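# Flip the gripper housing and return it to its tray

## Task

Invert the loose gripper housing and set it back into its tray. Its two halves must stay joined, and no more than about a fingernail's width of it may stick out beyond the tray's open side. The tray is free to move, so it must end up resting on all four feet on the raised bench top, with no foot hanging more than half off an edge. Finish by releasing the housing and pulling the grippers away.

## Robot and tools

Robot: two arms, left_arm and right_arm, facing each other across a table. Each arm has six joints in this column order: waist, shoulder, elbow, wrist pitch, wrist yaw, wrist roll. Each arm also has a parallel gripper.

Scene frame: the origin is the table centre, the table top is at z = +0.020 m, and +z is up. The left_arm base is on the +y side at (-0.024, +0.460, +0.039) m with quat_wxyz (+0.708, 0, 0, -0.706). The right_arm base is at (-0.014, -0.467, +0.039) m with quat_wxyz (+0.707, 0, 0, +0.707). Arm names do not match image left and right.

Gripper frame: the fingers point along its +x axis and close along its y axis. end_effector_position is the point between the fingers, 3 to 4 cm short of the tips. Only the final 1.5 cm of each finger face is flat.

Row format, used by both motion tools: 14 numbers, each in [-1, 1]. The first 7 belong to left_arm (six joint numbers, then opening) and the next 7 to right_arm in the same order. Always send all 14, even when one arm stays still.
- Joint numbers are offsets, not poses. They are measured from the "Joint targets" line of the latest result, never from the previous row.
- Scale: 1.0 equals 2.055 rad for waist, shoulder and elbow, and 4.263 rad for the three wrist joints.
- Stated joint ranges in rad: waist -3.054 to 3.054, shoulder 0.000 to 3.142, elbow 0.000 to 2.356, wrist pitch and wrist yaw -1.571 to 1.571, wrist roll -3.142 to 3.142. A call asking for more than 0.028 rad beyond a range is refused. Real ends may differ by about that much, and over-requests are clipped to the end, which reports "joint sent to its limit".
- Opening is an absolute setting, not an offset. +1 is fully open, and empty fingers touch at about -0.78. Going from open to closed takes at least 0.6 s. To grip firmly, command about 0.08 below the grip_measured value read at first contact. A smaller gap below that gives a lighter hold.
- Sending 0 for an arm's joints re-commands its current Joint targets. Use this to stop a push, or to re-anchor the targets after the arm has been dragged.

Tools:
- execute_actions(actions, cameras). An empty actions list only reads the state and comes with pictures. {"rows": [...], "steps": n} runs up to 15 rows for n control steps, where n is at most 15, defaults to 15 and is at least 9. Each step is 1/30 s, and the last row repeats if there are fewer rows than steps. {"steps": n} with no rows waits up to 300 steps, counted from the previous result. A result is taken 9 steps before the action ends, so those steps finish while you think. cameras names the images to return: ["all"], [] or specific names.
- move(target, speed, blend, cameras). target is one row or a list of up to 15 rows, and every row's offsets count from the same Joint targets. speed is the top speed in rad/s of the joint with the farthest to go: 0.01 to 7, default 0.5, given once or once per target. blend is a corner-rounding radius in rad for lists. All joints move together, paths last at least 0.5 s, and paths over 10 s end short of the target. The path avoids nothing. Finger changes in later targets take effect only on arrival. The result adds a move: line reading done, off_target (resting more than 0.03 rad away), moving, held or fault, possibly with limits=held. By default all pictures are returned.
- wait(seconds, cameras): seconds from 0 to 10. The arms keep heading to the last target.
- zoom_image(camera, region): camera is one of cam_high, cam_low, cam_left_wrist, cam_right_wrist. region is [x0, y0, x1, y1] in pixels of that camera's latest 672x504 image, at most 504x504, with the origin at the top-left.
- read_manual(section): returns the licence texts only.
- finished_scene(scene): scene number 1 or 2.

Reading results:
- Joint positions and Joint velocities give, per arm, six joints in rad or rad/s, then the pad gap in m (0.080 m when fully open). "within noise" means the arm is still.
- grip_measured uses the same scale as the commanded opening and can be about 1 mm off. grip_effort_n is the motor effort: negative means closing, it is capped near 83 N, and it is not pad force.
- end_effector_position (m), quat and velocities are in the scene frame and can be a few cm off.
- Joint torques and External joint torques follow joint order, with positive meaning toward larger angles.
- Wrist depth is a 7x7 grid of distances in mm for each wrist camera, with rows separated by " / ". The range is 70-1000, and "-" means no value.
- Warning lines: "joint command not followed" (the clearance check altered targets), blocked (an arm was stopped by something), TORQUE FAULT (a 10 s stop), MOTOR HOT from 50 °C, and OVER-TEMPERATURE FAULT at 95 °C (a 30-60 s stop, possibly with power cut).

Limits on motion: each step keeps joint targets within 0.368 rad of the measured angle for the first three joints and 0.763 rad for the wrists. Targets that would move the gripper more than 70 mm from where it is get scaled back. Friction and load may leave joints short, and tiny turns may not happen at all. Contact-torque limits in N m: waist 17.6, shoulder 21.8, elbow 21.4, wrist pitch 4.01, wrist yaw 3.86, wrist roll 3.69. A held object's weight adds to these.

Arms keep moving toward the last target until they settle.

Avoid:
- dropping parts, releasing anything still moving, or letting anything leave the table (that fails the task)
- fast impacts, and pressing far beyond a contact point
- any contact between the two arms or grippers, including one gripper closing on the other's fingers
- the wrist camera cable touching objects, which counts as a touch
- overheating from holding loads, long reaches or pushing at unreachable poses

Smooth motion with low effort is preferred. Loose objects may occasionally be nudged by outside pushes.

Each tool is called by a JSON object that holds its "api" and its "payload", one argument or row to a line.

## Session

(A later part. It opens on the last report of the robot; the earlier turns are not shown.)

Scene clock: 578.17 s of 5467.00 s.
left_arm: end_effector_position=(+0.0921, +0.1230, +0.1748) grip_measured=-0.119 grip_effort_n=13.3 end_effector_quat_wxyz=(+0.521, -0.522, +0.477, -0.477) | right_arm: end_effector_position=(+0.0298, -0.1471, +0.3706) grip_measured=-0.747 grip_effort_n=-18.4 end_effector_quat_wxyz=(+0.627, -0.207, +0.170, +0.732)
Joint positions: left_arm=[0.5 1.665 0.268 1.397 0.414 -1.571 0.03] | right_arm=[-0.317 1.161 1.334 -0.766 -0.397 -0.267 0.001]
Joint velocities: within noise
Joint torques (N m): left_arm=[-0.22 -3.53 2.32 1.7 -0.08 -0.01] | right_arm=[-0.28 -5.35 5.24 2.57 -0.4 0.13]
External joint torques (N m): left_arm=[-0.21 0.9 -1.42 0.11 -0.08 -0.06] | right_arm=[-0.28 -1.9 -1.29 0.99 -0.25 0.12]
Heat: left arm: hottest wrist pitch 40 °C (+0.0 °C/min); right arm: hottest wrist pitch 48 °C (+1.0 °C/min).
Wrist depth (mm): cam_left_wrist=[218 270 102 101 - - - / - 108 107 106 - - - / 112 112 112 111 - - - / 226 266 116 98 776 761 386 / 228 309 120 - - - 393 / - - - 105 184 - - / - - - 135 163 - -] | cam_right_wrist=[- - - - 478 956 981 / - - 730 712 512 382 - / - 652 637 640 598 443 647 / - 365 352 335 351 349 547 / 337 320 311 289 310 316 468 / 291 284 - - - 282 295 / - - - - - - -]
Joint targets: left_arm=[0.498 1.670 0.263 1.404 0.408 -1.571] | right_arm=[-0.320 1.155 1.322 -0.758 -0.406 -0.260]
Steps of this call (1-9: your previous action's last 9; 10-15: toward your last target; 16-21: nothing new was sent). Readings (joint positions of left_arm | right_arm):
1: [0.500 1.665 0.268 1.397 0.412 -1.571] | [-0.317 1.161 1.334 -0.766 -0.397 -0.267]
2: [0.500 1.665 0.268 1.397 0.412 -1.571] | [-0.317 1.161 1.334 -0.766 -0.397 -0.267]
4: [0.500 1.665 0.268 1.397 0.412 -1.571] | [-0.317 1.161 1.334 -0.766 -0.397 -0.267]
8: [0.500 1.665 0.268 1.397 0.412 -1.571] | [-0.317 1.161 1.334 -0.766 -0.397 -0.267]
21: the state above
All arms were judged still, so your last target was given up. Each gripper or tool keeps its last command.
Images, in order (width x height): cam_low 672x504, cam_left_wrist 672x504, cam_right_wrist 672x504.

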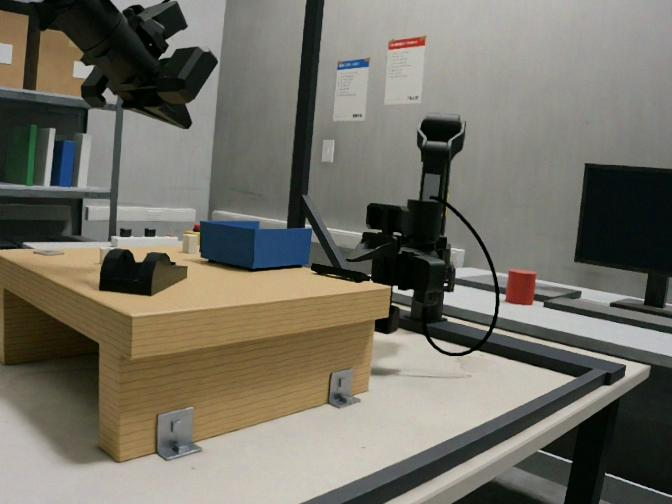

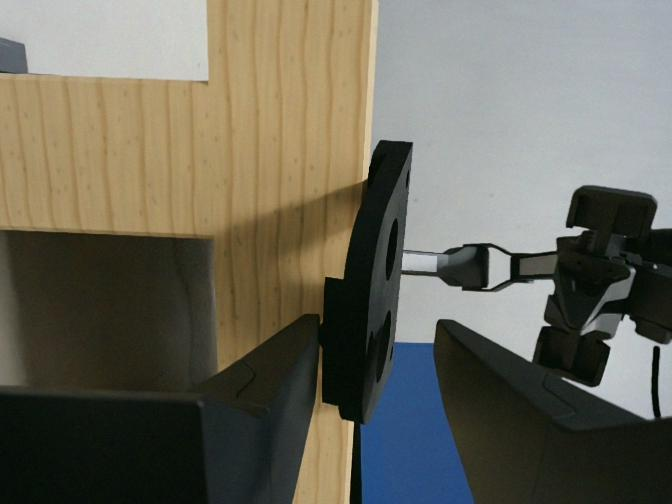

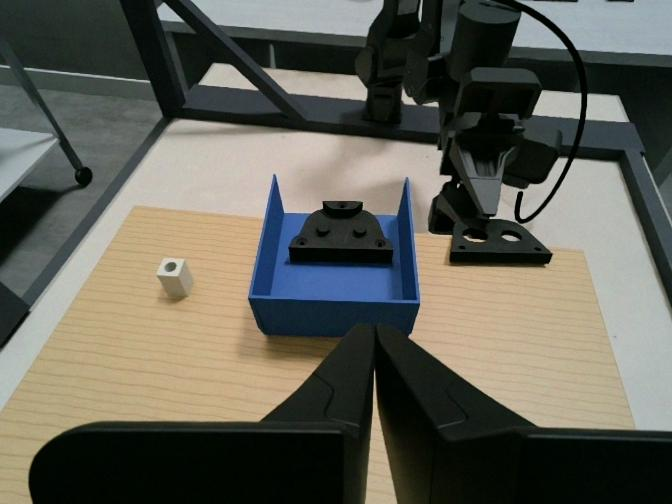

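{"api": "move", "payload": {
  "target": [0,-0.0224,0.0127,-0.0099,0,0,-0.115,0,0,0,0,0,0,-0.75],
  "speed": 0.15,
  "cameras": []
}}

{"api": "execute_actions", "payload": {
  "actions": [
    {"rows":[[0,0,0,0,0,0,-0.135,0,0,0,0,0,0,-0.75],[0,0,0,0,0,0,-0.150,0,0,0,0,0,0,-0.75],[0,0,0,0,0,0,-0.165,0,0,0,0,0,0,-0.75],[0,0,0,0,0,0,-0.180,0,0,0,0,0,0,-0.75],[0,0,0,0,0,0,-0.195,0,0,0,0,0,0,-0.75],[0,0,0,0,0,0,-0.210,0,0,0,0,0,0,-0.75],[0,0,0,0,0,0,-0.225,0,0,0,0,0,0,-0.75],[0,0,0,0,0,0,-0.240,0,0,0,0,0,0,-0.75],[0,0,0,0,0,0,-0.255,0,0,0,0,0,0,-0.75],[0,0,0,0,0,0,-0.270,0,0,0,0,0,0,-0.75],[0,0,0,0,0,0,-0.285,0,0,0,0,0,0,-0.75],[0,0,0,0,0,0,-0.300,0,0,0,0,0,0,-0.75],[0,0,0,0,0,0,-0.315,0,0,0,0,0,0,-0.75],[0,0,0,0,0,0,-0.330,0,0,0,0,0,0,-0.75],[0,0,0,0,0,0,-0.345,0,0,0,0,0,0,-0.75]]}
  ]
}}

{"api": "execute_actions", "payload": {
  "actions": [
    {"rows":[[0,0,0,0,0,0,-0.356,0,0,0,0,0,0,-0.75],[0,0,0,0,0,0,-0.368,0,0,0,0,0,0,-0.75],[0,0,0,0,0,0,-0.380,0,0,0,0,0,0,-0.75],[0,0,0,0,0,0,-0.392,0,0,0,0,0,0,-0.75],[0,0,0,0,0,0,-0.404,0,0,0,0,0,0,-0.75],[0,0,0,0,0,0,-0.414,0,0,0,0,0,0,-0.75],[0,0,0,0,0,0,-0.422,0,0,0,0,0,0,-0.75],[0,0,0,0,0,0,-0.430,0,0,0,0,0,0,-0.75],[0,0,0,0,0,0,-0.438,0,0,0,0,0,0,-0.75],[0,0,0,0,0,0,-0.446,0,0,0,0,0,0,-0.75],[0,0,0,0,0,0,-0.453,0,0,0,0,0,0,-0.75],[0,0,0,0,0,0,-0.460,0,0,0,0,0,0,-0.75],[0,0,0,0,0,0,-0.466,0,0,0,0,0,0,-0.75],[0,0,0,0,0,0,-0.472,0,0,0,0,0,0,-0.75],[0,0,0,0,0,0,-0.478,0,0,0,0,0,0,-0.75]]}
  ],
  "cameras": ["cam_low","cam_left_wrist"]
}}

Scene clock: 588.87 s of 5467.00 s.
left_arm: end_effector_position=(+0.0926, +0.1220, +0.1798) grip_measured=-0.119 grip_effort_n=13.3 end_effector_quat_wxyz=(+0.521, -0.522, +0.477, -0.478) | right_arm: end_effector_position=(+0.0298, -0.1471, +0.3706) grip_measured=-0.747 grip_effort_n=-18.4 end_effector_quat_wxyz=(+0.627, -0.207, +0.170, +0.732)
Joint positions: left_arm=[0.5 1.635 0.278 1.36 0.414 -1.571 0.03] | right_arm=[-0.317 1.161 1.334 -0.766 -0.397 -0.267 0.001]
Joint velocities: within noise
Joint torques (N m): left_arm=[-0.21 -5.31 4.1 1.46 -0.07 -0.01] | right_arm=[-0.28 -5.36 5.24 2.56 -0.4 0.12]
External joint torques (N m): left_arm=[-0.19 -0.91 0.15 -0.13 -0.08 -0.06] | right_arm=[-0.28 -1.94 -1.23 1.01 -0.25 0.12]
Heat: left arm: hottest wrist pitch 40 °C (+0.0 °C/min); right arm: hottest wrist pitch 48 °C (+1.0 °C/min).
Wrist depth (mm): cam_left_wrist=[225 266 101 - - - - / - 107 106 106 - - - / 111 111 110 110 - - - / 223 117 116 112 - 779 387 / 235 297 119 118 - - 395 / - - - 128 185 - - / - - - 135 164 - -] | cam_right_wrist=[- - - - 476 409 988 / - - 729 713 522 376 - / - 653 645 646 476 452 636 / - 364 353 336 352 350 549 / 337 320 310 289 309 315 469 / 292 285 - - - 283 294 / - - - - - - -]
Joint targets: left_arm=[0.498 1.624 0.289 1.361 0.408 -1.571] | right_arm=[-0.320 1.155 1.322 -0.758 -0.406 -0.260]
Kept back: nothing.
move: done
No camera images: "cameras" was empty.

Scene clock: 589.07 s of 5467.00 s.
left_arm: end_effector_position=(+0.0926, +0.1220, +0.1795) grip_measured=-0.174 grip_effort_n=-22.6 end_effector_quat_wxyz=(+0.521, -0.522, +0.477, -0.478) end_effector_velocity=(+0.000, +0.000, -0.001) end_effector_angular_velocity=(+0.006, +0.011, +0.005) | right_arm: end_effector_position=(+0.0298, -0.1471, +0.3706) grip_measured=-0.747 grip_effort_n=-17.9 end_effector_quat_wxyz=(+0.627, -0.207, +0.170, +0.732)
Joint positions: left_arm=[0.5 1.635 0.278 1.359 0.414 -1.571 0.027] | right_arm=[-0.317 1.161 1.334 -0.766 -0.397 -0.267 0.001]
Joint velocities: left_arm=[-0.002 -0.002 -0.002 -0.007 -0.007 -0.007 -0.019] | right_arm=[within noise]
Joint torques (N m): left_arm=[-0.21 -5.31 4.09 1.46 -0.07 -0.01] | right_arm=[-0.27 -5.35 5.23 2.57 -0.39 0.13]
External joint torques (N m): left_arm=[-0.23 -0.92 0.14 -0.14 -0.07 -0.06] | right_arm=[-0.28 -1.92 -1.25 1.01 -0.24 0.12]
Heat: left arm: hottest wrist pitch 40 °C (+0.0 °C/min); right arm: hottest wrist pitch 48 °C (+1.0 °C/min).
Wrist depth (mm): cam_left_wrist=[223 266 101 - - - - / - 107 106 106 - - - / 112 111 110 110 - - - / 222 117 116 113 - 773 386 / 235 298 119 116 - - 390 / - - - 128 110 - - / - - - 135 163 - -] | cam_right_wrist=[- - - - 475 407 968 / - - 732 709 522 377 - / - 649 645 642 474 460 631 / - 362 352 336 349 351 547 / 337 321 311 289 309 317 468 / 292 285 - - - 283 295 / - - - - - - -]
Joint targets: left_arm=[0.498 1.624 0.289 1.361 0.408 -1.571] | right_arm=[-0.320 1.155 1.322 -0.758 -0.406 -0.260]
Steps of this call (1-6: this action's first 6). Readings (joint positions of left_arm | right_arm):
1: [0.500 1.635 0.278 1.360 0.414 -1.571] | [-0.317 1.161 1.334 -0.766 -0.397 -0.267]
2: [0.500 1.635 0.278 1.360 0.414 -1.571] | [-0.317 1.161 1.334 -0.766 -0.397 -0.267]
4: [0.500 1.635 0.278 1.359 0.414 -1.571] | [-0.317 1.161 1.334 -0.766 -0.397 -0.267]
6: the state above

Scene clock: 589.57 s of 5467.00 s.
left_arm: end_effector_position=(+0.0926, +0.1220, +0.1795) grip_measured=-0.383 grip_effort_n=-22.6 end_effector_quat_wxyz=(+0.521, -0.522, +0.477, -0.478) end_effector_velocity=(-0.002, -0.001, +0.000) end_effector_angular_velocity=(+0.000, +0.023, -0.010) | right_arm: end_effector_position=(+0.0298, -0.1471, +0.3706) grip_measured=-0.747 grip_effort_n=-18.4 end_effector_quat_wxyz=(+0.627, -0.207, +0.170, +0.732)
Joint positions: left_arm=[0.5 1.635 0.278 1.359 0.414 -1.571 0.018] | right_arm=[-0.317 1.161 1.334 -0.766 -0.397 -0.267 0.001]
Joint velocities: left_arm=[-0.002 -0.002 0.002 -0.007 0.007 -0.022 -0.016] | right_arm=[within noise]
Joint torques (N m): left_arm=[-0.21 -5.31 4.1 1.46 -0.08 -0.01] | right_arm=[-0.27 -5.36 5.24 2.57 -0.4 0.12]
External joint torques (N m): left_arm=[-0.19 -0.94 0.25 -0.12 -0.08 -0.06] | right_arm=[-0.3 -1.86 -1.29 1 -0.24 0.12]
Heat: left arm: hottest wrist pitch 40 °C (+0.0 °C/min); right arm: hottest wrist pitch 48 °C (+1.0 °C/min).
Wrist depth (mm): cam_left_wrist=[224 266 102 - - - - / - 107 106 106 - - - / 112 111 110 110 - - - / 222 116 116 113 754 763 391 / 235 299 119 118 - - 392 / - - - - 93 - - / - - - 163 - - -] | cam_right_wrist=[- - - - 481 406 970 / - - 733 710 525 384 - / - 644 642 648 484 453 629 / - 364 353 337 352 349 549 / 335 320 312 288 309 315 471 / 291 286 - - - 282 293 / - - - - - - -]
Joint targets: left_arm=[0.498 1.624 0.289 1.361 0.408 -1.571] | right_arm=[-0.320 1.155 1.322 -0.758 -0.406 -0.260]
Steps of this call (1-9: your previous action's last 9; 10-15: this action's first 6). Readings (joint positions of left_arm | right_arm):
10: [0.500 1.635 0.278 1.359 0.414 -1.571] | [-0.317 1.161 1.334 -0.766 -0.397 -0.267]
11: [0.500 1.635 0.278 1.359 0.414 -1.571] | [-0.317 1.161 1.334 -0.766 -0.397 -0.267]
13: [0.500 1.635 0.278 1.359 0.414 -1.571] | [-0.317 1.161 1.334 -0.766 -0.397 -0.267]
15: the state above
Images, in order (width x height): cam_low 672x504, cam_left_wrist 672x504.

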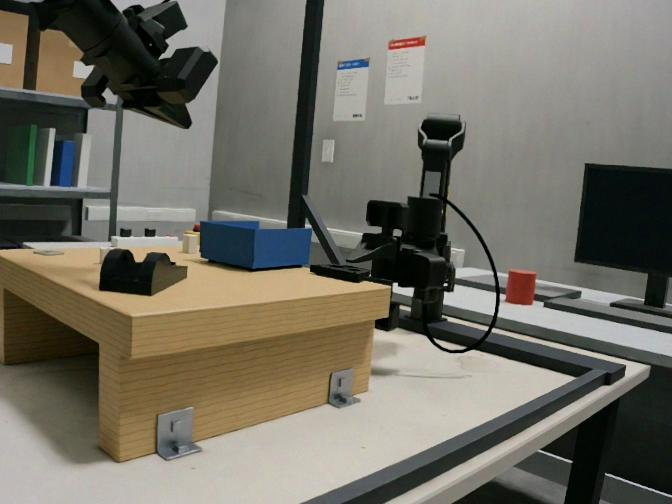

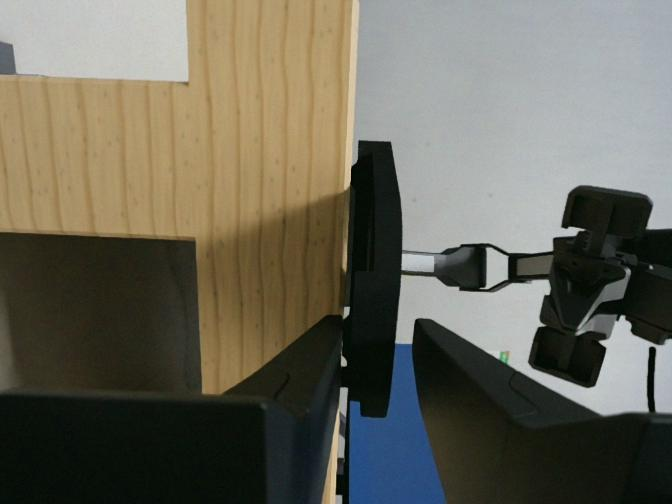

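{"api": "execute_actions", "payload": {
  "actions": [
    {"rows":[[0,0,0,0,0,0,-0.484,0,0,0,0,0,0,-0.75],[0,0,0,0,0,0,-0.489,0,0,0,0,0,0,-0.75],[0,0,0,0,0,0,-0.494,0,0,0,0,0,0,-0.75],[0,0,0,0,0,0,-0.499,0,0,0,0,0,0,-0.75],[0,0,0,0,0,0,-0.504,0,0,0,0,0,0,-0.75],[0,0,0,0,0,0,-0.509,0,0,0,0,0,0,-0.75],[0,0,0,0,0,0,-0.514,0,0,0,0,0,0,-0.75],[0,0,0,0,0,0,-0.519,0,0,0,0,0,0,-0.75],[0,0,0,0,0,0,-0.524,0,0,0,0,0,0,-0.75],[0,0,0,0,0,0,-0.529,0,0,0,0,0,0,-0.75],[0,0,0,0,0,0,-0.534,0,0,0,0,0,0,-0.75],[0,0,0,0,0,0,-0.540,0,0,0,0,0,0,-0.75],[0,0,0,0,0,0,-0.547,0,0,0,0,0,0,-0.75],[0,0,0,0,0,0,-0.555,0,0,0,0,0,0,-0.75],[0,0,0,0,0,0,-0.563,0,0,0,0,0,0,-0.75]]}
  ]
}}

{"api": "execute_actions", "payload": {
  "actions": [
    {"rows":[[0,0,0,0,0,0,-0.570,0,0,0,0,0,0,-0.75],[0,0,0,0,0,0,-0.576,0,0,0,0,0,0,-0.75],[0,0,0,0,0,0,-0.582,0,0,0,0,0,0,-0.75],[0,0,0,0,0,0,-0.588,0,0,0,0,0,0,-0.75],[0,0,0,0,0,0,-0.594,0,0,0,0,0,0,-0.75],[0,0,0,0,0,0,-0.6,0,0,0,0,0,0,-0.75]],"steps":15}
  ]
}}

{"api": "wait", "payload": {
  "seconds": 0.2,
  "cameras": ["cam_low","cam_left_wrist","cam_right_wrist"]
}}

{"api": "zoom_image", "payload": {
  "camera": "cam_left_wrist",
  "region": [280, 120, 460, 440]
}}

{"api": "zoom_image", "payload": {
  "camera": "cam_right_wrist",
  "region": [440, 195, 560, 275]
}}

Scene clock: 590.77 s of 5467.00 s.
left_arm: end_effector_position=(+0.0926, +0.1220, +0.1795) grip_measured=-0.494 grip_effort_n=-22.6 end_effector_quat_wxyz=(+0.521, -0.522, +0.477, -0.478) end_effector_velocity=(+0.000, +0.000, -0.001) end_effector_angular_velocity=(+0.006, +0.011, +0.005) | right_arm: end_effector_position=(+0.0298, -0.1471, +0.3706) grip_measured=-0.747 grip_effort_n=-18.4 end_effector_quat_wxyz=(+0.627, -0.207, +0.170, +0.732)
Joint positions: left_arm=[0.5 1.635 0.278 1.359 0.414 -1.571 0.013] | right_arm=[-0.317 1.161 1.334 -0.766 -0.397 -0.267 0.001]
Joint velocities: left_arm=[-0.002 -0.002 -0.002 -0.007 -0.007 -0.007 -0.007] | right_arm=[within noise]
Joint torques (N m): left_arm=[-0.22 -5.31 4.11 1.47 -0.08 -0.01] | right_arm=[-0.27 -5.35 5.25 2.57 -0.4 0.12]
External joint torques (N m): left_arm=[-0.22 -0.93 0.22 -0.12 -0.08 -0.06] | right_arm=[-0.26 -1.92 -1.23 1.01 -0.25 0.12]
Heat: left arm: hottest wrist pitch 40 °C (+0.0 °C/min); right arm: hottest wrist pitch 48 °C (+1.0 °C/min).
Wrist depth (mm): cam_left_wrist=[225 264 101 - - - - / - 107 106 106 - - - / 112 111 110 110 - - - / 223 117 115 114 747 771 385 / 235 300 120 119 - - 391 / - 301 - - - - - / - - - 164 - - -] | cam_right_wrist=[- - - - 475 407 967 / - - 730 710 523 406 - / - 645 639 642 482 455 636 / - 363 355 337 351 350 552 / 336 319 311 288 308 315 470 / 292 284 - - - 283 295 / - - - - - - -]
Joint targets: left_arm=[0.498 1.624 0.289 1.361 0.408 -1.571] | right_arm=[-0.320 1.155 1.322 -0.758 -0.406 -0.260]
Steps of this call (1-9: your previous action's last 9; 10-15: toward your last target; 16-30: nothing new was sent; 31-36: this action's first 6). Readings (joint positions of left_arm | right_arm):
31: [0.500 1.635 0.278 1.359 0.414 -1.571] | [-0.317 1.161 1.334 -0.766 -0.397 -0.267]
32: [0.500 1.635 0.278 1.359 0.414 -1.571] | [-0.317 1.161 1.334 -0.766 -0.397 -0.267]
34: [0.500 1.635 0.278 1.359 0.414 -1.571] | [-0.317 1.161 1.334 -0.766 -0.397 -0.267]
36: the state above

Scene clock: 591.27 s of 5467.00 s.
left_arm: end_effector_position=(+0.0926, +0.1220, +0.1795) grip_measured=-0.566 grip_effort_n=-83.5 end_effector_quat_wxyz=(+0.521, -0.522, +0.477, -0.478) | right_arm: end_effector_position=(+0.0298, -0.1471, +0.3706) grip_measured=-0.747 grip_effort_n=-18.4 end_effector_quat_wxyz=(+0.627, -0.207, +0.170, +0.732)
Joint positions: left_arm=[0.5 1.635 0.278 1.359 0.414 -1.571 0.01] | right_arm=[-0.317 1.161 1.334 -0.766 -0.397 -0.267 0.001]
Joint velocities: within noise
Joint torques (N m): left_arm=[-0.21 -5.32 4.12 1.48 -0.08 -0.01] | right_arm=[-0.28 -5.36 5.25 2.56 -0.39 0.13]
External joint torques (N m): left_arm=[-0.22 -0.95 0.2 -0.11 -0.07 -0.06] | right_arm=[-0.28 -1.93 -1.25 1 -0.24 0.12]
Heat: left arm: hottest wrist pitch 40 °C (+0.0 °C/min); right arm: hottest wrist pitch 48 °C (+1.0 °C/min).
Wrist depth (mm): cam_left_wrist=[223 263 101 - - - - / - 107 106 106 - - - / 112 111 110 110 - - - / 222 117 116 114 747 764 390 / 235 300 119 119 - - 392 / - 303 - - 100 - - / - - - 164 - - -] | cam_right_wrist=[- - - - 474 408 978 / - - 738 720 528 412 - / - 652 648 652 484 455 626 / - 365 355 333 352 350 550 / 336 320 311 289 309 316 472 / 292 286 - - - 283 296 / - - - - - - -]
Joint targets: left_arm=[0.498 1.624 0.289 1.361 0.408 -1.571] | right_arm=[-0.320 1.155 1.322 -0.758 -0.406 -0.260]
Steps of this call (1-9: your previous action's last 9; 10-15: this action's first 6). Readings (joint positions of left_arm | right_arm):
10: [0.500 1.635 0.278 1.359 0.414 -1.571] | [-0.317 1.161 1.334 -0.766 -0.397 -0.267]
11: [0.500 1.635 0.278 1.359 0.414 -1.571] | [-0.317 1.161 1.334 -0.766 -0.397 -0.267]
13: [0.500 1.635 0.278 1.359 0.414 -1.571] | [-0.317 1.161 1.334 -0.766 -0.397 -0.267]
15: the state above

Scene clock: 591.77 s of 5467.00 s.
left_arm: end_effector_position=(+0.0926, +0.1221, +0.1796) grip_measured=-0.566 grip_effort_n=-83.5 end_effector_quat_wxyz=(+0.521, -0.522, +0.477, -0.478) | right_arm: end_effector_position=(+0.0298, -0.1471, +0.3706) grip_measured=-0.747 grip_effort_n=-18.4 end_effector_quat_wxyz=(+0.627, -0.207, +0.170, +0.732)
Joint positions: left_arm=[0.5 1.635 0.278 1.359 0.414 -1.571 0.01] | right_arm=[-0.317 1.161 1.334 -0.766 -0.397 -0.267 0.001]
Joint velocities: within noise
Joint torques (N m): left_arm=[-0.22 -5.27 4.11 1.48 -0.08 -0.01] | right_arm=[-0.28 -5.37 5.24 2.57 -0.39 0.12]
External joint torques (N m): left_arm=[-0.2 -0.93 0.26 -0.09 -0.08 -0.06] | right_arm=[-0.26 -1.96 -1.26 0.99 -0.25 0.12]
Heat: left arm: hottest wrist pitch 40 °C (+0.0 °C/min); right arm: hottest wrist pitch 48 °C (+1.0 °C/min).
Wrist depth (mm): cam_left_wrist=[225 264 102 - - - - / - 108 106 107 - - - / 112 111 110 111 - - - / 222 117 116 114 742 - 387 / 236 300 120 119 - - 395 / - 303 - - 100 - - / - - - 164 - - -] | cam_right_wrist=[- - - - 475 405 977 / - - 741 714 527 410 - / - 655 645 644 481 453 635 / - 366 352 336 351 351 550 / 337 320 311 289 310 318 467 / 291 285 - - - 283 294 / - - - - - - -]
Joint targets: left_arm=[0.498 1.624 0.289 1.361 0.408 -1.571] | right_arm=[-0.320 1.155 1.322 -0.758 -0.406 -0.260]
Steps of this call (1-9: your previous action's last 9; 10-15: toward your last target). Readings (joint positions of left_arm | right_arm):
1: [0.500 1.635 0.278 1.359 0.414 -1.571] | [-0.317 1.161 1.334 -0.766 -0.397 -0.267]
2: [0.500 1.635 0.278 1.359 0.414 -1.571] | [-0.317 1.161 1.334 -0.766 -0.397 -0.267]
4: [0.500 1.635 0.278 1.359 0.414 -1.571] | [-0.317 1.161 1.334 -0.766 -0.397 -0.267]
8: [0.500 1.635 0.278 1.359 0.414 -1.571] | [-0.317 1.161 1.334 -0.766 -0.397 -0.267]
15: the state above
All arms were judged still, so your last target was given up. Each gripper or tool keeps its last command.
Images, in order (width x height): cam_low 672x504, cam_left_wrist 672x504, cam_right_wrist 672x504.

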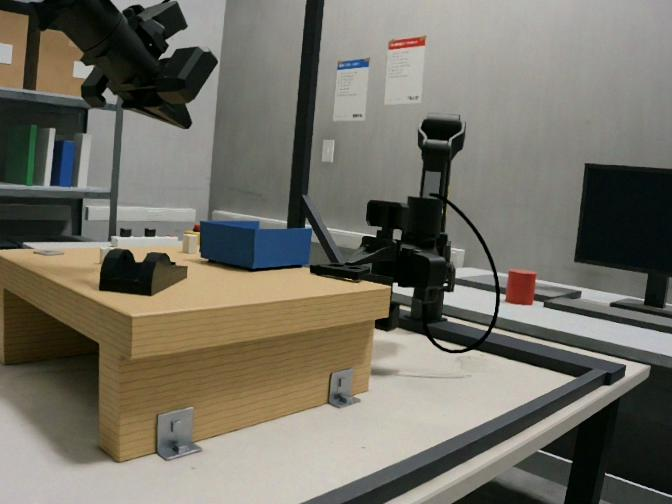

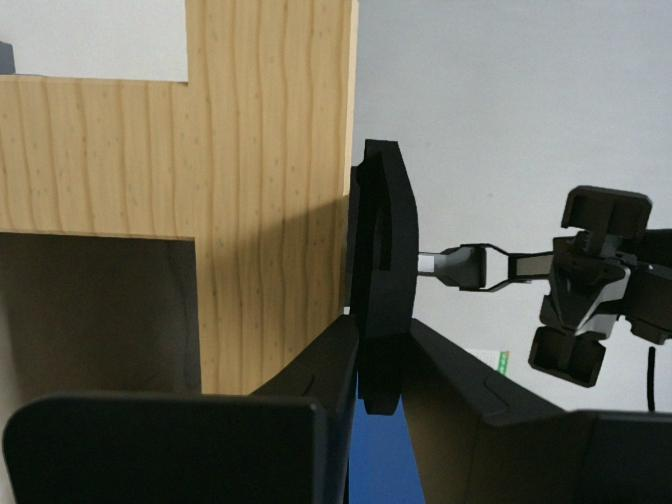

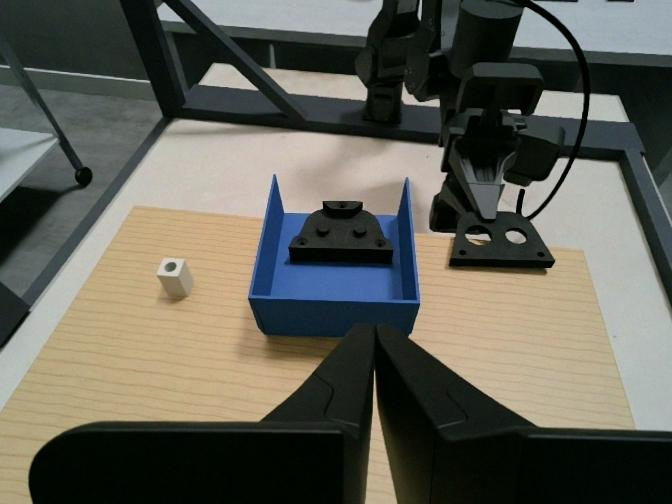

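Scaled by 1.575 from the camera's 672x504 image, which has a finer 960x720 frame.

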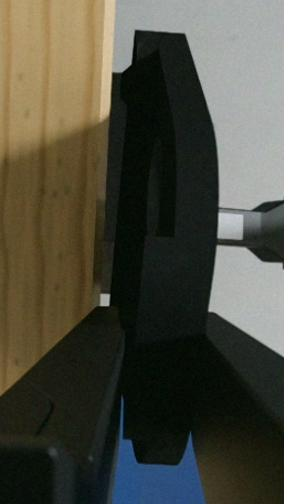

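Scaled by 4.200 from the camera's 672x504 image, which has a finer 960x720 frame.

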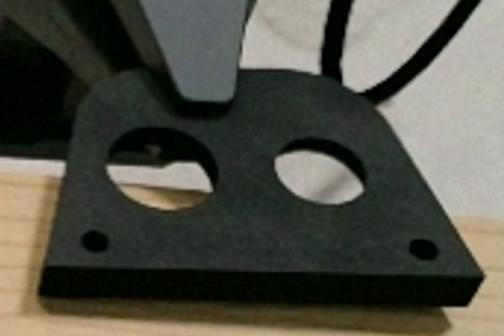

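{"api": "move", "payload": {
  "target": [
    [0,-0.1786,0.0647,-0.1173,0,0,-0.6,0,0,0,0,0,0,-0.75],
    [-0.2905,-0.2647,0.1421,-0.2505,-0.1393,-0.0099,-0.6,0,0,0,0,0,0,-0.75]
  ],
  "speed": 0.5,
  "blend": [0.05,0],
  "cameras": ["cam_low","cam_left_wrist","cam_right_wrist"]
}}

{"api": "zoom_image", "payload": {
  "camera": "cam_right_wrist",
  "region": [240, 150, 440, 290]
}}

Scene clock: 600.43 s of 5467.00 s.
left_arm: end_effector_position=(-0.0308, +0.1097, +0.2551) grip_measured=-0.566 grip_effort_n=-83.5 end_effector_quat_wxyz=(+0.573, -0.463, +0.534, -0.414) | right_arm: end_effector_position=(+0.0298, -0.1471, +0.3706) grip_measured=-0.747 grip_effort_n=-18.4 end_effector_quat_wxyz=(+0.627, -0.207, +0.170, +0.732)
Joint positions: left_arm=[-0.097 1.09 0.564 0.291 -0.178 -1.613 0.01] | right_arm=[-0.317 1.161 1.334 -0.766 -0.397 -0.267 0.001]
Joint velocities: within noise
Joint torques (N m): left_arm=[-0.21 -4.04 6.95 1.49 -0.17 -0.04] | right_arm=[-0.28 -5.36 5.23 2.57 -0.39 0.12]
External joint torques (N m): left_arm=[-0.22 -0.87 0.38 -0.13 -0.13 -0.09] | right_arm=[-0.28 -1.87 -1.28 1.01 -0.24 0.12]
Heat: left arm: hottest wrist pitch 39 °C (+0.0 °C/min); right arm: hottest wrist pitch 48 °C (+1.0 °C/min).
Wrist depth (mm): cam_left_wrist=[- 119 175 302 - - 311 / - 124 156 212 - - 303 / 124 119 140 218 658 679 313 / 131 124 158 233 - - 350 / 138 133 151 - - - - / - 139 - - 100 - - / - - - - - - -] | cam_right_wrist=[- - - 317 363 - - / - - 739 334 699 694 - / - 643 649 316 637 641 643 / - 363 352 336 355 361 547 / 336 318 312 288 309 316 468 / 292 285 - - - 283 295 / - - - - - - -]
Joint targets: left_arm=[-0.099 1.080 0.581 0.293 -0.186 -1.613] | right_arm=[-0.320 1.155 1.322 -0.758 -0.406 -0.260]
Kept back: nothing.
move: done
Images, in order (width x height): cam_low 672x504, cam_left_wrist 672x504, cam_right_wrist 672x504.

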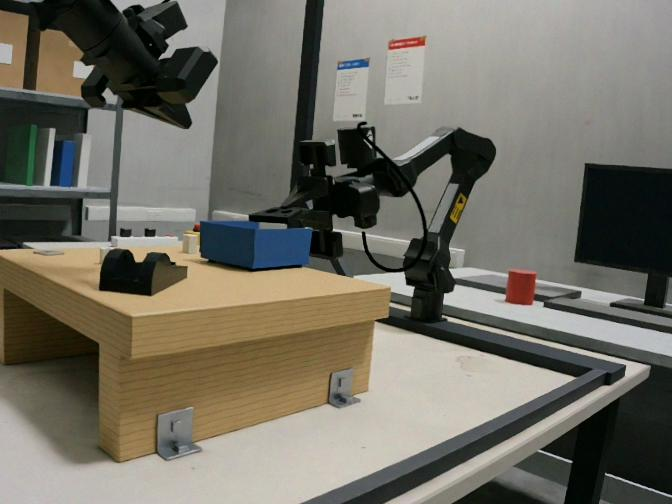

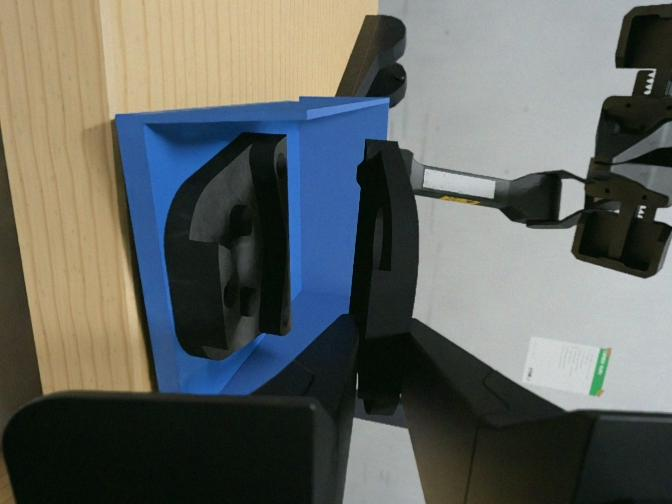

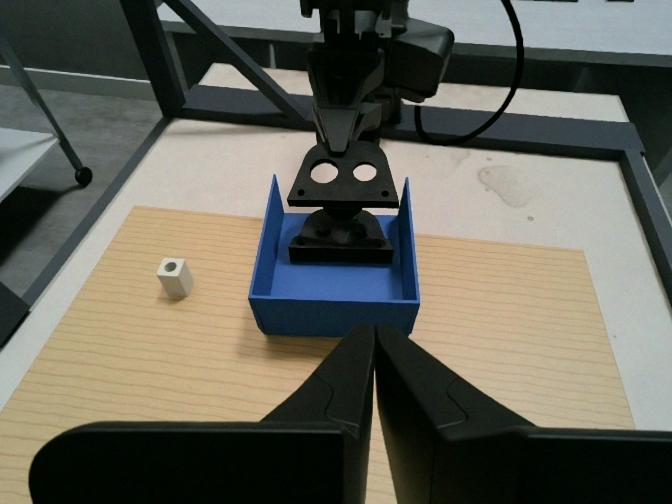

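Scaled by 2.520 from the camera's 672x504 image, which has a finer 960x720 frame.

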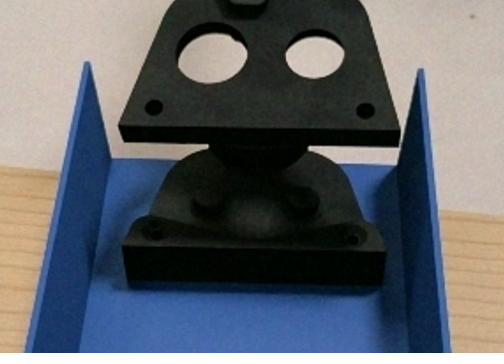

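{"api": "move", "payload": {
  "target": [0.0073,0.0453,-0.0307,0.0289,0.0048,0,-0.6,0,0,0,0,0,0,-0.75],
  "speed": 0.15,
  "cameras": ["cam_low","cam_right_wrist","cam_left_wrist"]
}}

{"api": "zoom_image", "payload": {
  "camera": "cam_right_wrist",
  "region": [260, 170, 420, 285]
}}

Scene clock: 606.80 s of 5467.00 s.
left_arm: end_effector_position=(-0.0304, +0.1009, +0.2355) grip_measured=-0.566 grip_effort_n=-83.5 end_effector_quat_wxyz=(+0.573, -0.461, +0.537, -0.414) | right_arm: end_effector_position=(+0.0298, -0.1471, +0.3706) grip_measured=-0.747 grip_effort_n=-18.4 end_effector_quat_wxyz=(+0.627, -0.207, +0.170, +0.732)
Joint positions: left_arm=[-0.087 1.169 0.526 0.405 -0.165 -1.613 0.01] | right_arm=[-0.317 1.161 1.334 -0.766 -0.397 -0.267 0.001]
Joint velocities: within noise
Joint torques (N m): left_arm=[0.27 -2.86 4.28 2.1 0.05 -0.04] | right_arm=[-0.27 -5.36 5.24 2.56 -0.4 0.13]
External joint torques (N m): left_arm=[0.27 0.67 -2.16 0.46 0.08 -0.09] | right_arm=[-0.28 -1.91 -1.24 1.01 -0.24 0.12]
Heat: left arm: hottest wrist pitch 40 °C (+1.0 °C/min); right arm: hottest wrist pitch 48 °C (+1.0 °C/min).
Wrist depth (mm): cam_left_wrist=[- 101 136 229 - - - / 108 104 129 197 - - - / 114 109 111 136 625 662 323 / 121 115 108 154 - - 349 / 127 122 112 147 - - - / - 126 - - 100 - - / - - - - - - -] | cam_right_wrist=[- - - 310 978 - - / - - 732 335 685 760 - / - 648 647 329 647 636 646 / - 364 352 328 350 360 548 / 337 319 312 287 309 317 468 / 292 285 - - - 282 294 / - - - - - - -]
Joint targets: left_arm=[-0.084 1.173 0.518 0.417 -0.166 -1.613] | right_arm=[-0.320 1.155 1.322 -0.758 -0.406 -0.260]
Kept back: nothing.
move: done
Images, in order (width x height): cam_low 672x504, cam_left_wrist 672x504, cam_right_wrist 672x504.

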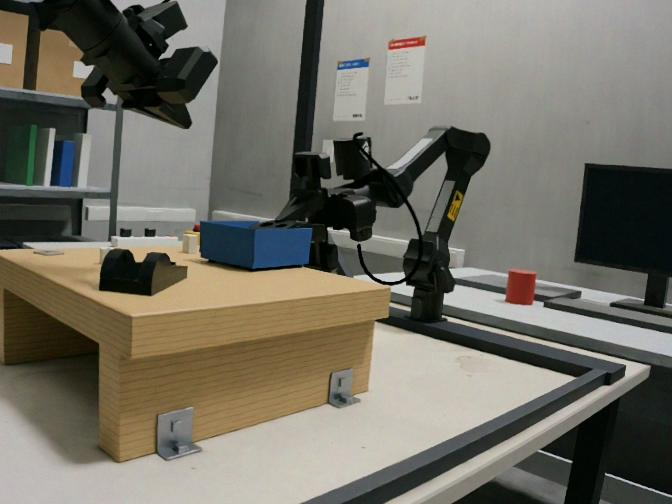

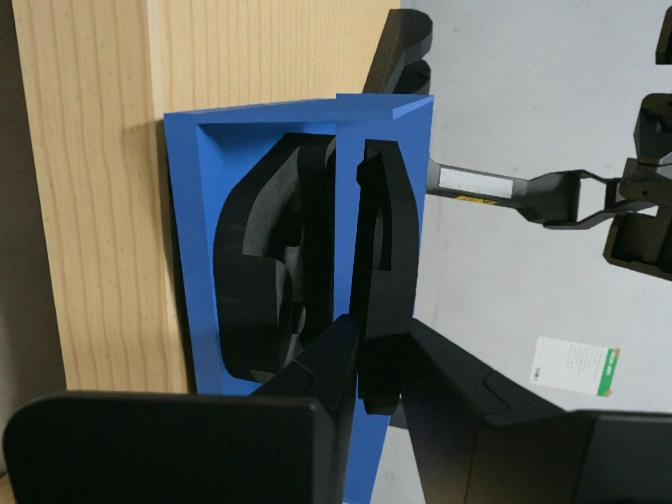

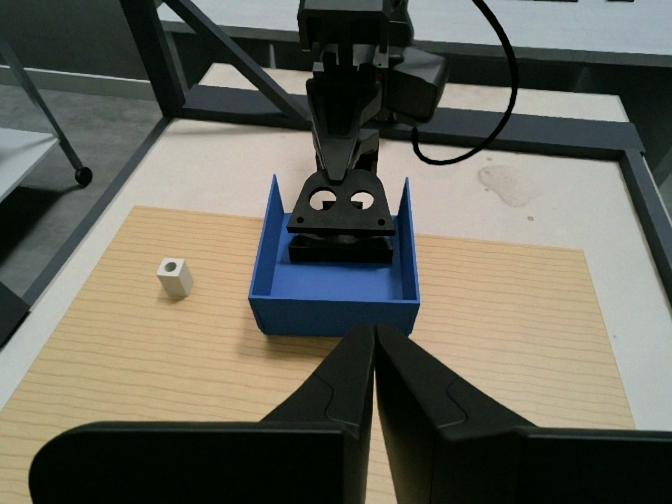

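Scaled by 3.150 from the camera's 672x504 image, which has a finer 960x720 frame.

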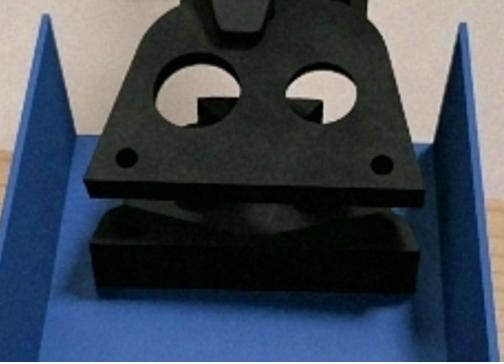

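{"api": "move", "payload": {
  "target": [0.0015,0.0127,-0.0024,0.0082,0,0,-0.6,0,0,0,0,0,0,-0.75],
  "speed": 0.1,
  "cameras": ["cam_right_wrist","cam_left_wrist"]
}}

{"api": "zoom_image", "payload": {
  "camera": "cam_right_wrist",
  "region": [260, 170, 420, 285]
}}

{"api": "zoom_image", "payload": {
  "camera": "cam_left_wrist",
  "region": [200, 110, 440, 430]
}}

Scene clock: 611.90 s of 5467.00 s.
left_arm: end_effector_position=(-0.0296, +0.0975, +0.2321) grip_measured=-0.566 grip_effort_n=-83.5 end_effector_quat_wxyz=(+0.572, -0.464, +0.535, -0.414) | right_arm: end_effector_position=(+0.0298, -0.1471, +0.3706) grip_measured=-0.747 grip_effort_n=-18.4 end_effector_quat_wxyz=(+0.627, -0.207, +0.170, +0.732)
Joint positions: left_arm=[-0.084 1.195 0.521 0.44 -0.165 -1.613 0.01] | right_arm=[-0.317 1.161 1.334 -0.766 -0.397 -0.267 0.001]
Joint velocities: within noise
Joint torques (N m): left_arm=[0.29 -2.85 4.24 2.1 0.04 -0.04] | right_arm=[-0.28 -5.36 5.23 2.56 -0.39 0.13]
External joint torques (N m): left_arm=[0.28 0.77 -2.05 0.48 0.08 -0.09] | right_arm=[-0.28 -1.83 -1.35 0.98 -0.24 0.12]
Heat: left arm: hottest wrist pitch 41 °C (+2.0 °C/min); right arm: hottest wrist pitch 48 °C (+0.0 °C/min).
Wrist depth (mm): cam_left_wrist=[- 97 127 219 - - - / - 100 118 191 - - - / - 105 109 129 630 634 554 / 115 110 103 148 - - 348 / 122 116 108 152 - - - / - 120 - - 100 - - / - - - - - - -] | cam_right_wrist=[- - - 309 989 - - / - - 733 336 676 751 - / - 646 644 330 622 637 634 / - 364 353 326 351 359 546 / 336 317 311 288 310 317 472 / 291 286 - - - 282 294 / - - - - - - -]
Joint targets: left_arm=[-0.081 1.199 0.513 0.452 -0.166 -1.613] | right_arm=[-0.320 1.155 1.322 -0.758 -0.406 -0.260]
Kept back: nothing.
move: done
Images, in order (width x height): cam_left_wrist 672x504, cam_right_wrist 672x504.

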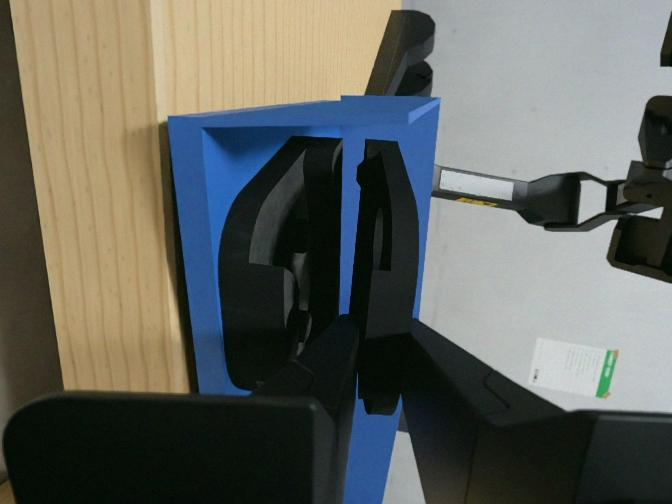

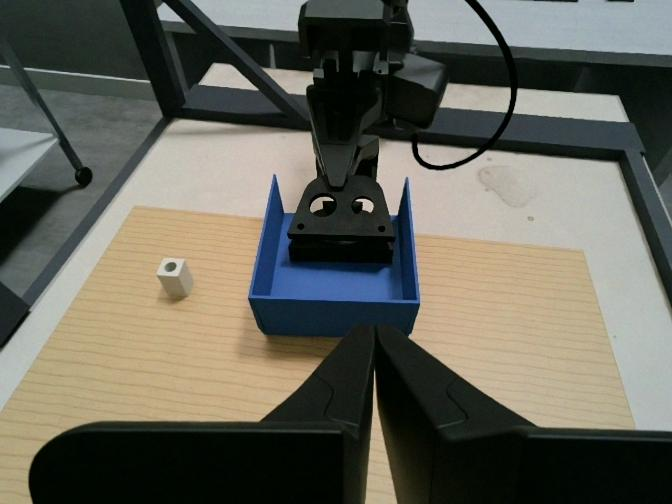

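Scaled by 3.150 from the camera's 672x504 image, which has a finer 960x720 frame.

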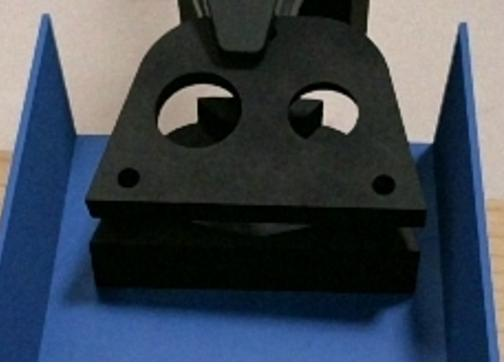

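Scaled by 1.575 from the camera's 672x504 image, which has a finer 960x720 frame.

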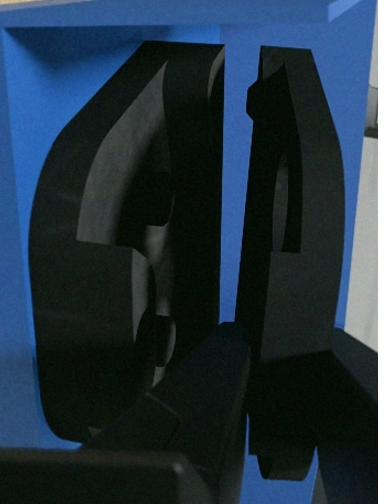

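{"api": "move", "payload": {
  "target": [0,0.0032,-0.0042,0.0033,0,0,-0.6,0,0,0,0,0,0,-0.75],
  "speed": 0.05,
  "cameras": ["cam_right_wrist","cam_left_wrist"]
}}

{"api": "zoom_image", "payload": {
  "camera": "cam_right_wrist",
  "region": [260, 170, 420, 285]
}}

{"api": "zoom_image", "payload": {
  "camera": "cam_left_wrist",
  "region": [200, 110, 440, 430]
}}

Scene clock: 614.73 s of 5467.00 s.
left_arm: end_effector_position=(-0.0296, +0.0976, +0.2289) grip_measured=-0.566 grip_effort_n=-83.5 end_effector_quat_wxyz=(+0.572, -0.463, +0.535, -0.413) | right_arm: end_effector_position=(+0.0298, -0.1471, +0.3706) grip_measured=-0.747 grip_effort_n=-18.4 end_effector_quat_wxyz=(+0.627, -0.207, +0.170, +0.732)
Joint positions: left_arm=[-0.084 1.201 0.512 0.454 -0.165 -1.613 0.01] | right_arm=[-0.317 1.161 1.334 -0.766 -0.397 -0.267 0.001]
Joint velocities: within noise
Joint torques (N m): left_arm=[0.27 -2.94 4.22 2.12 0.04 -0.04] | right_arm=[-0.29 -5.37 5.24 2.56 -0.4 0.12]
External joint torques (N m): left_arm=[0.26 0.74 -2.11 0.48 0.08 -0.09] | right_arm=[-0.29 -1.92 -1.29 0.99 -0.25 0.12]
Heat: left arm: hottest wrist pitch 41 °C (+2.0 °C/min); right arm: hottest wrist pitch 48 °C (+0.0 °C/min).
Wrist depth (mm): cam_left_wrist=[- 96 120 208 - - - / - 100 112 181 366 - - / - 104 109 129 620 653 597 / 116 110 103 139 - - 346 / 122 115 108 - - - - / - 121 - - 100 - - / - - - - - - -] | cam_right_wrist=[- - - 306 - - - / - - 728 337 676 760 - / - 651 640 333 637 632 630 / - 363 352 326 352 362 546 / 337 320 310 288 309 317 471 / 292 284 - - - 281 294 / - - - - - - -]
Joint targets: left_arm=[-0.081 1.206 0.504 0.466 -0.166 -1.613] | right_arm=[-0.320 1.155 1.322 -0.758 -0.406 -0.260]
Kept back: nothing.
move: done
Images, in order (width x height): cam_left_wrist 672x504, cam_right_wrist 672x504.

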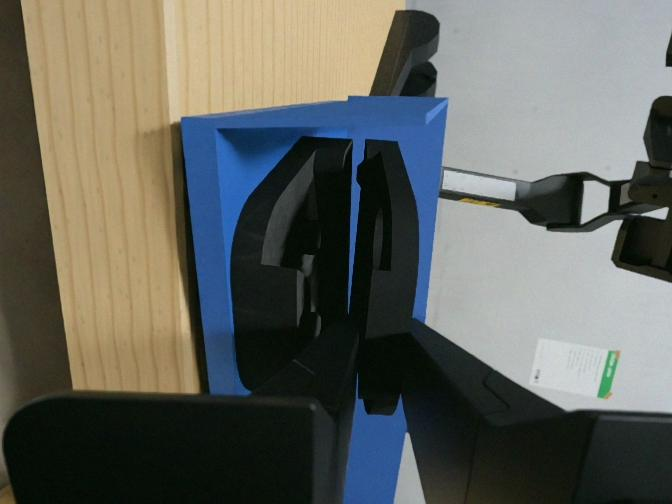

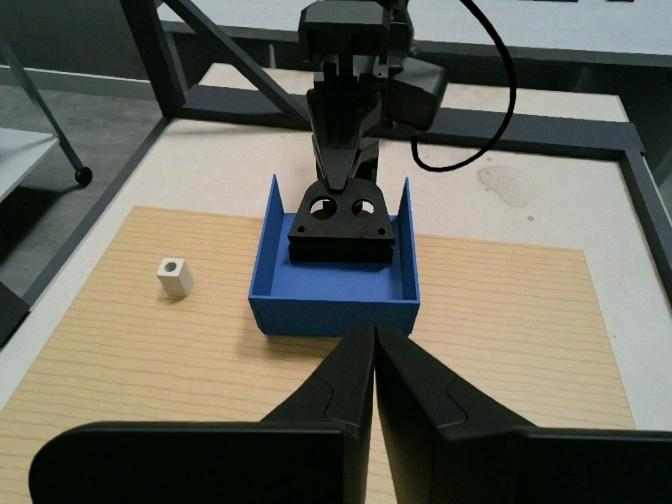

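Scaled by 3.150 from the camera's 672x504 image, which has a finer 960x720 frame.

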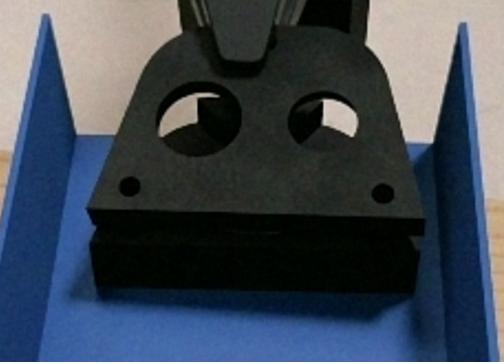

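Scaled by 1.575 from the camera's 672x504 image, which has a finer 960x720 frame.

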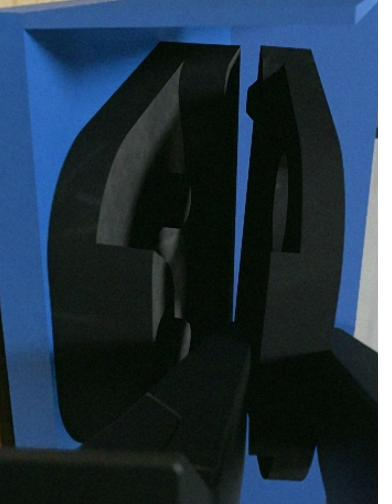

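{"api": "move", "payload": {
  "target": [0,0.0009,-0.0030,0.0017,0,0,-0.6,0,0,0,0,0,0,-0.75],
  "speed": 0.03,
  "cameras": ["cam_right_wrist","cam_left_wrist"]
}}

{"api": "zoom_image", "payload": {
  "camera": "cam_right_wrist",
  "region": [260, 170, 420, 285]
}}

{"api": "zoom_image", "payload": {
  "camera": "cam_left_wrist",
  "region": [200, 110, 440, 430]
}}

Scene clock: 616.00 s of 5467.00 s.
left_arm: end_effector_position=(-0.0296, +0.0979, +0.2280) grip_measured=-0.566 grip_effort_n=-83.5 end_effector_quat_wxyz=(+0.572, -0.464, +0.535, -0.414) | right_arm: end_effector_position=(+0.0298, -0.1471, +0.3706) grip_measured=-0.747 grip_effort_n=-18.4 end_effector_quat_wxyz=(+0.627, -0.207, +0.170, +0.732)
Joint positions: left_arm=[-0.084 1.202 0.507 0.461 -0.165 -1.613 0.01] | right_arm=[-0.317 1.161 1.334 -0.766 -0.397 -0.267 0.001]
Joint velocities: within noise
Joint torques (N m): left_arm=[0.27 -2.86 4.11 2.05 0.04 -0.04] | right_arm=[-0.28 -5.36 5.24 2.56 -0.4 0.12]
External joint torques (N m): left_arm=[0.29 0.74 -2.12 0.44 0.07 -0.09] | right_arm=[-0.27 -1.92 -1.26 1 -0.25 0.12]
Heat: left arm: hottest wrist pitch 42 °C (+3.0 °C/min); right arm: hottest wrist pitch 48 °C (+0.0 °C/min).
Wrist depth (mm): cam_left_wrist=[- 96 119 207 - - - / - 100 111 179 367 - - / - 105 107 129 620 661 594 / 116 110 103 143 - - 349 / 123 115 108 - - - - / - 121 - - 100 - - / - - - - - - -] | cam_right_wrist=[- - - 305 977 - - / - - 729 338 679 755 - / - 648 646 335 637 641 629 / - 364 354 326 352 360 552 / 335 319 311 288 309 316 469 / 291 285 - - - 282 294 / - - - - - - -]
Joint targets: left_arm=[-0.081 1.207 0.498 0.473 -0.166 -1.613] | right_arm=[-0.320 1.155 1.322 -0.758 -0.406 -0.260]
Kept back: nothing.
move: done
Images, in order (width x height): cam_left_wrist 672x504, cam_right_wrist 672x504.

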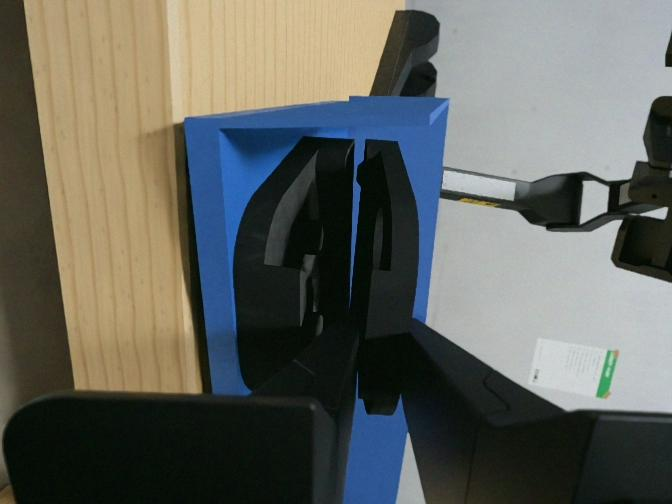

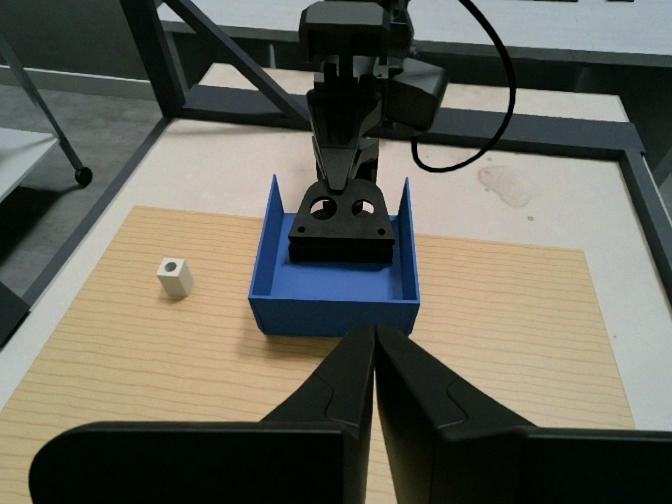

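Scaled by 3.150 from the camera's 672x504 image, which has a finer 960x720 frame.

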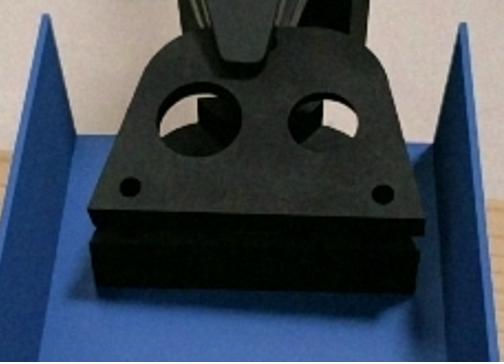

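Scaled by 1.575 from the camera's 672x504 image, which has a finer 960x720 frame.

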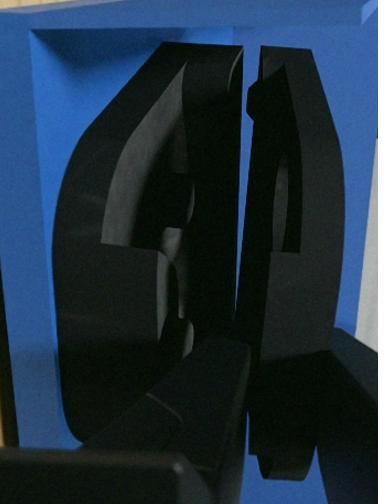

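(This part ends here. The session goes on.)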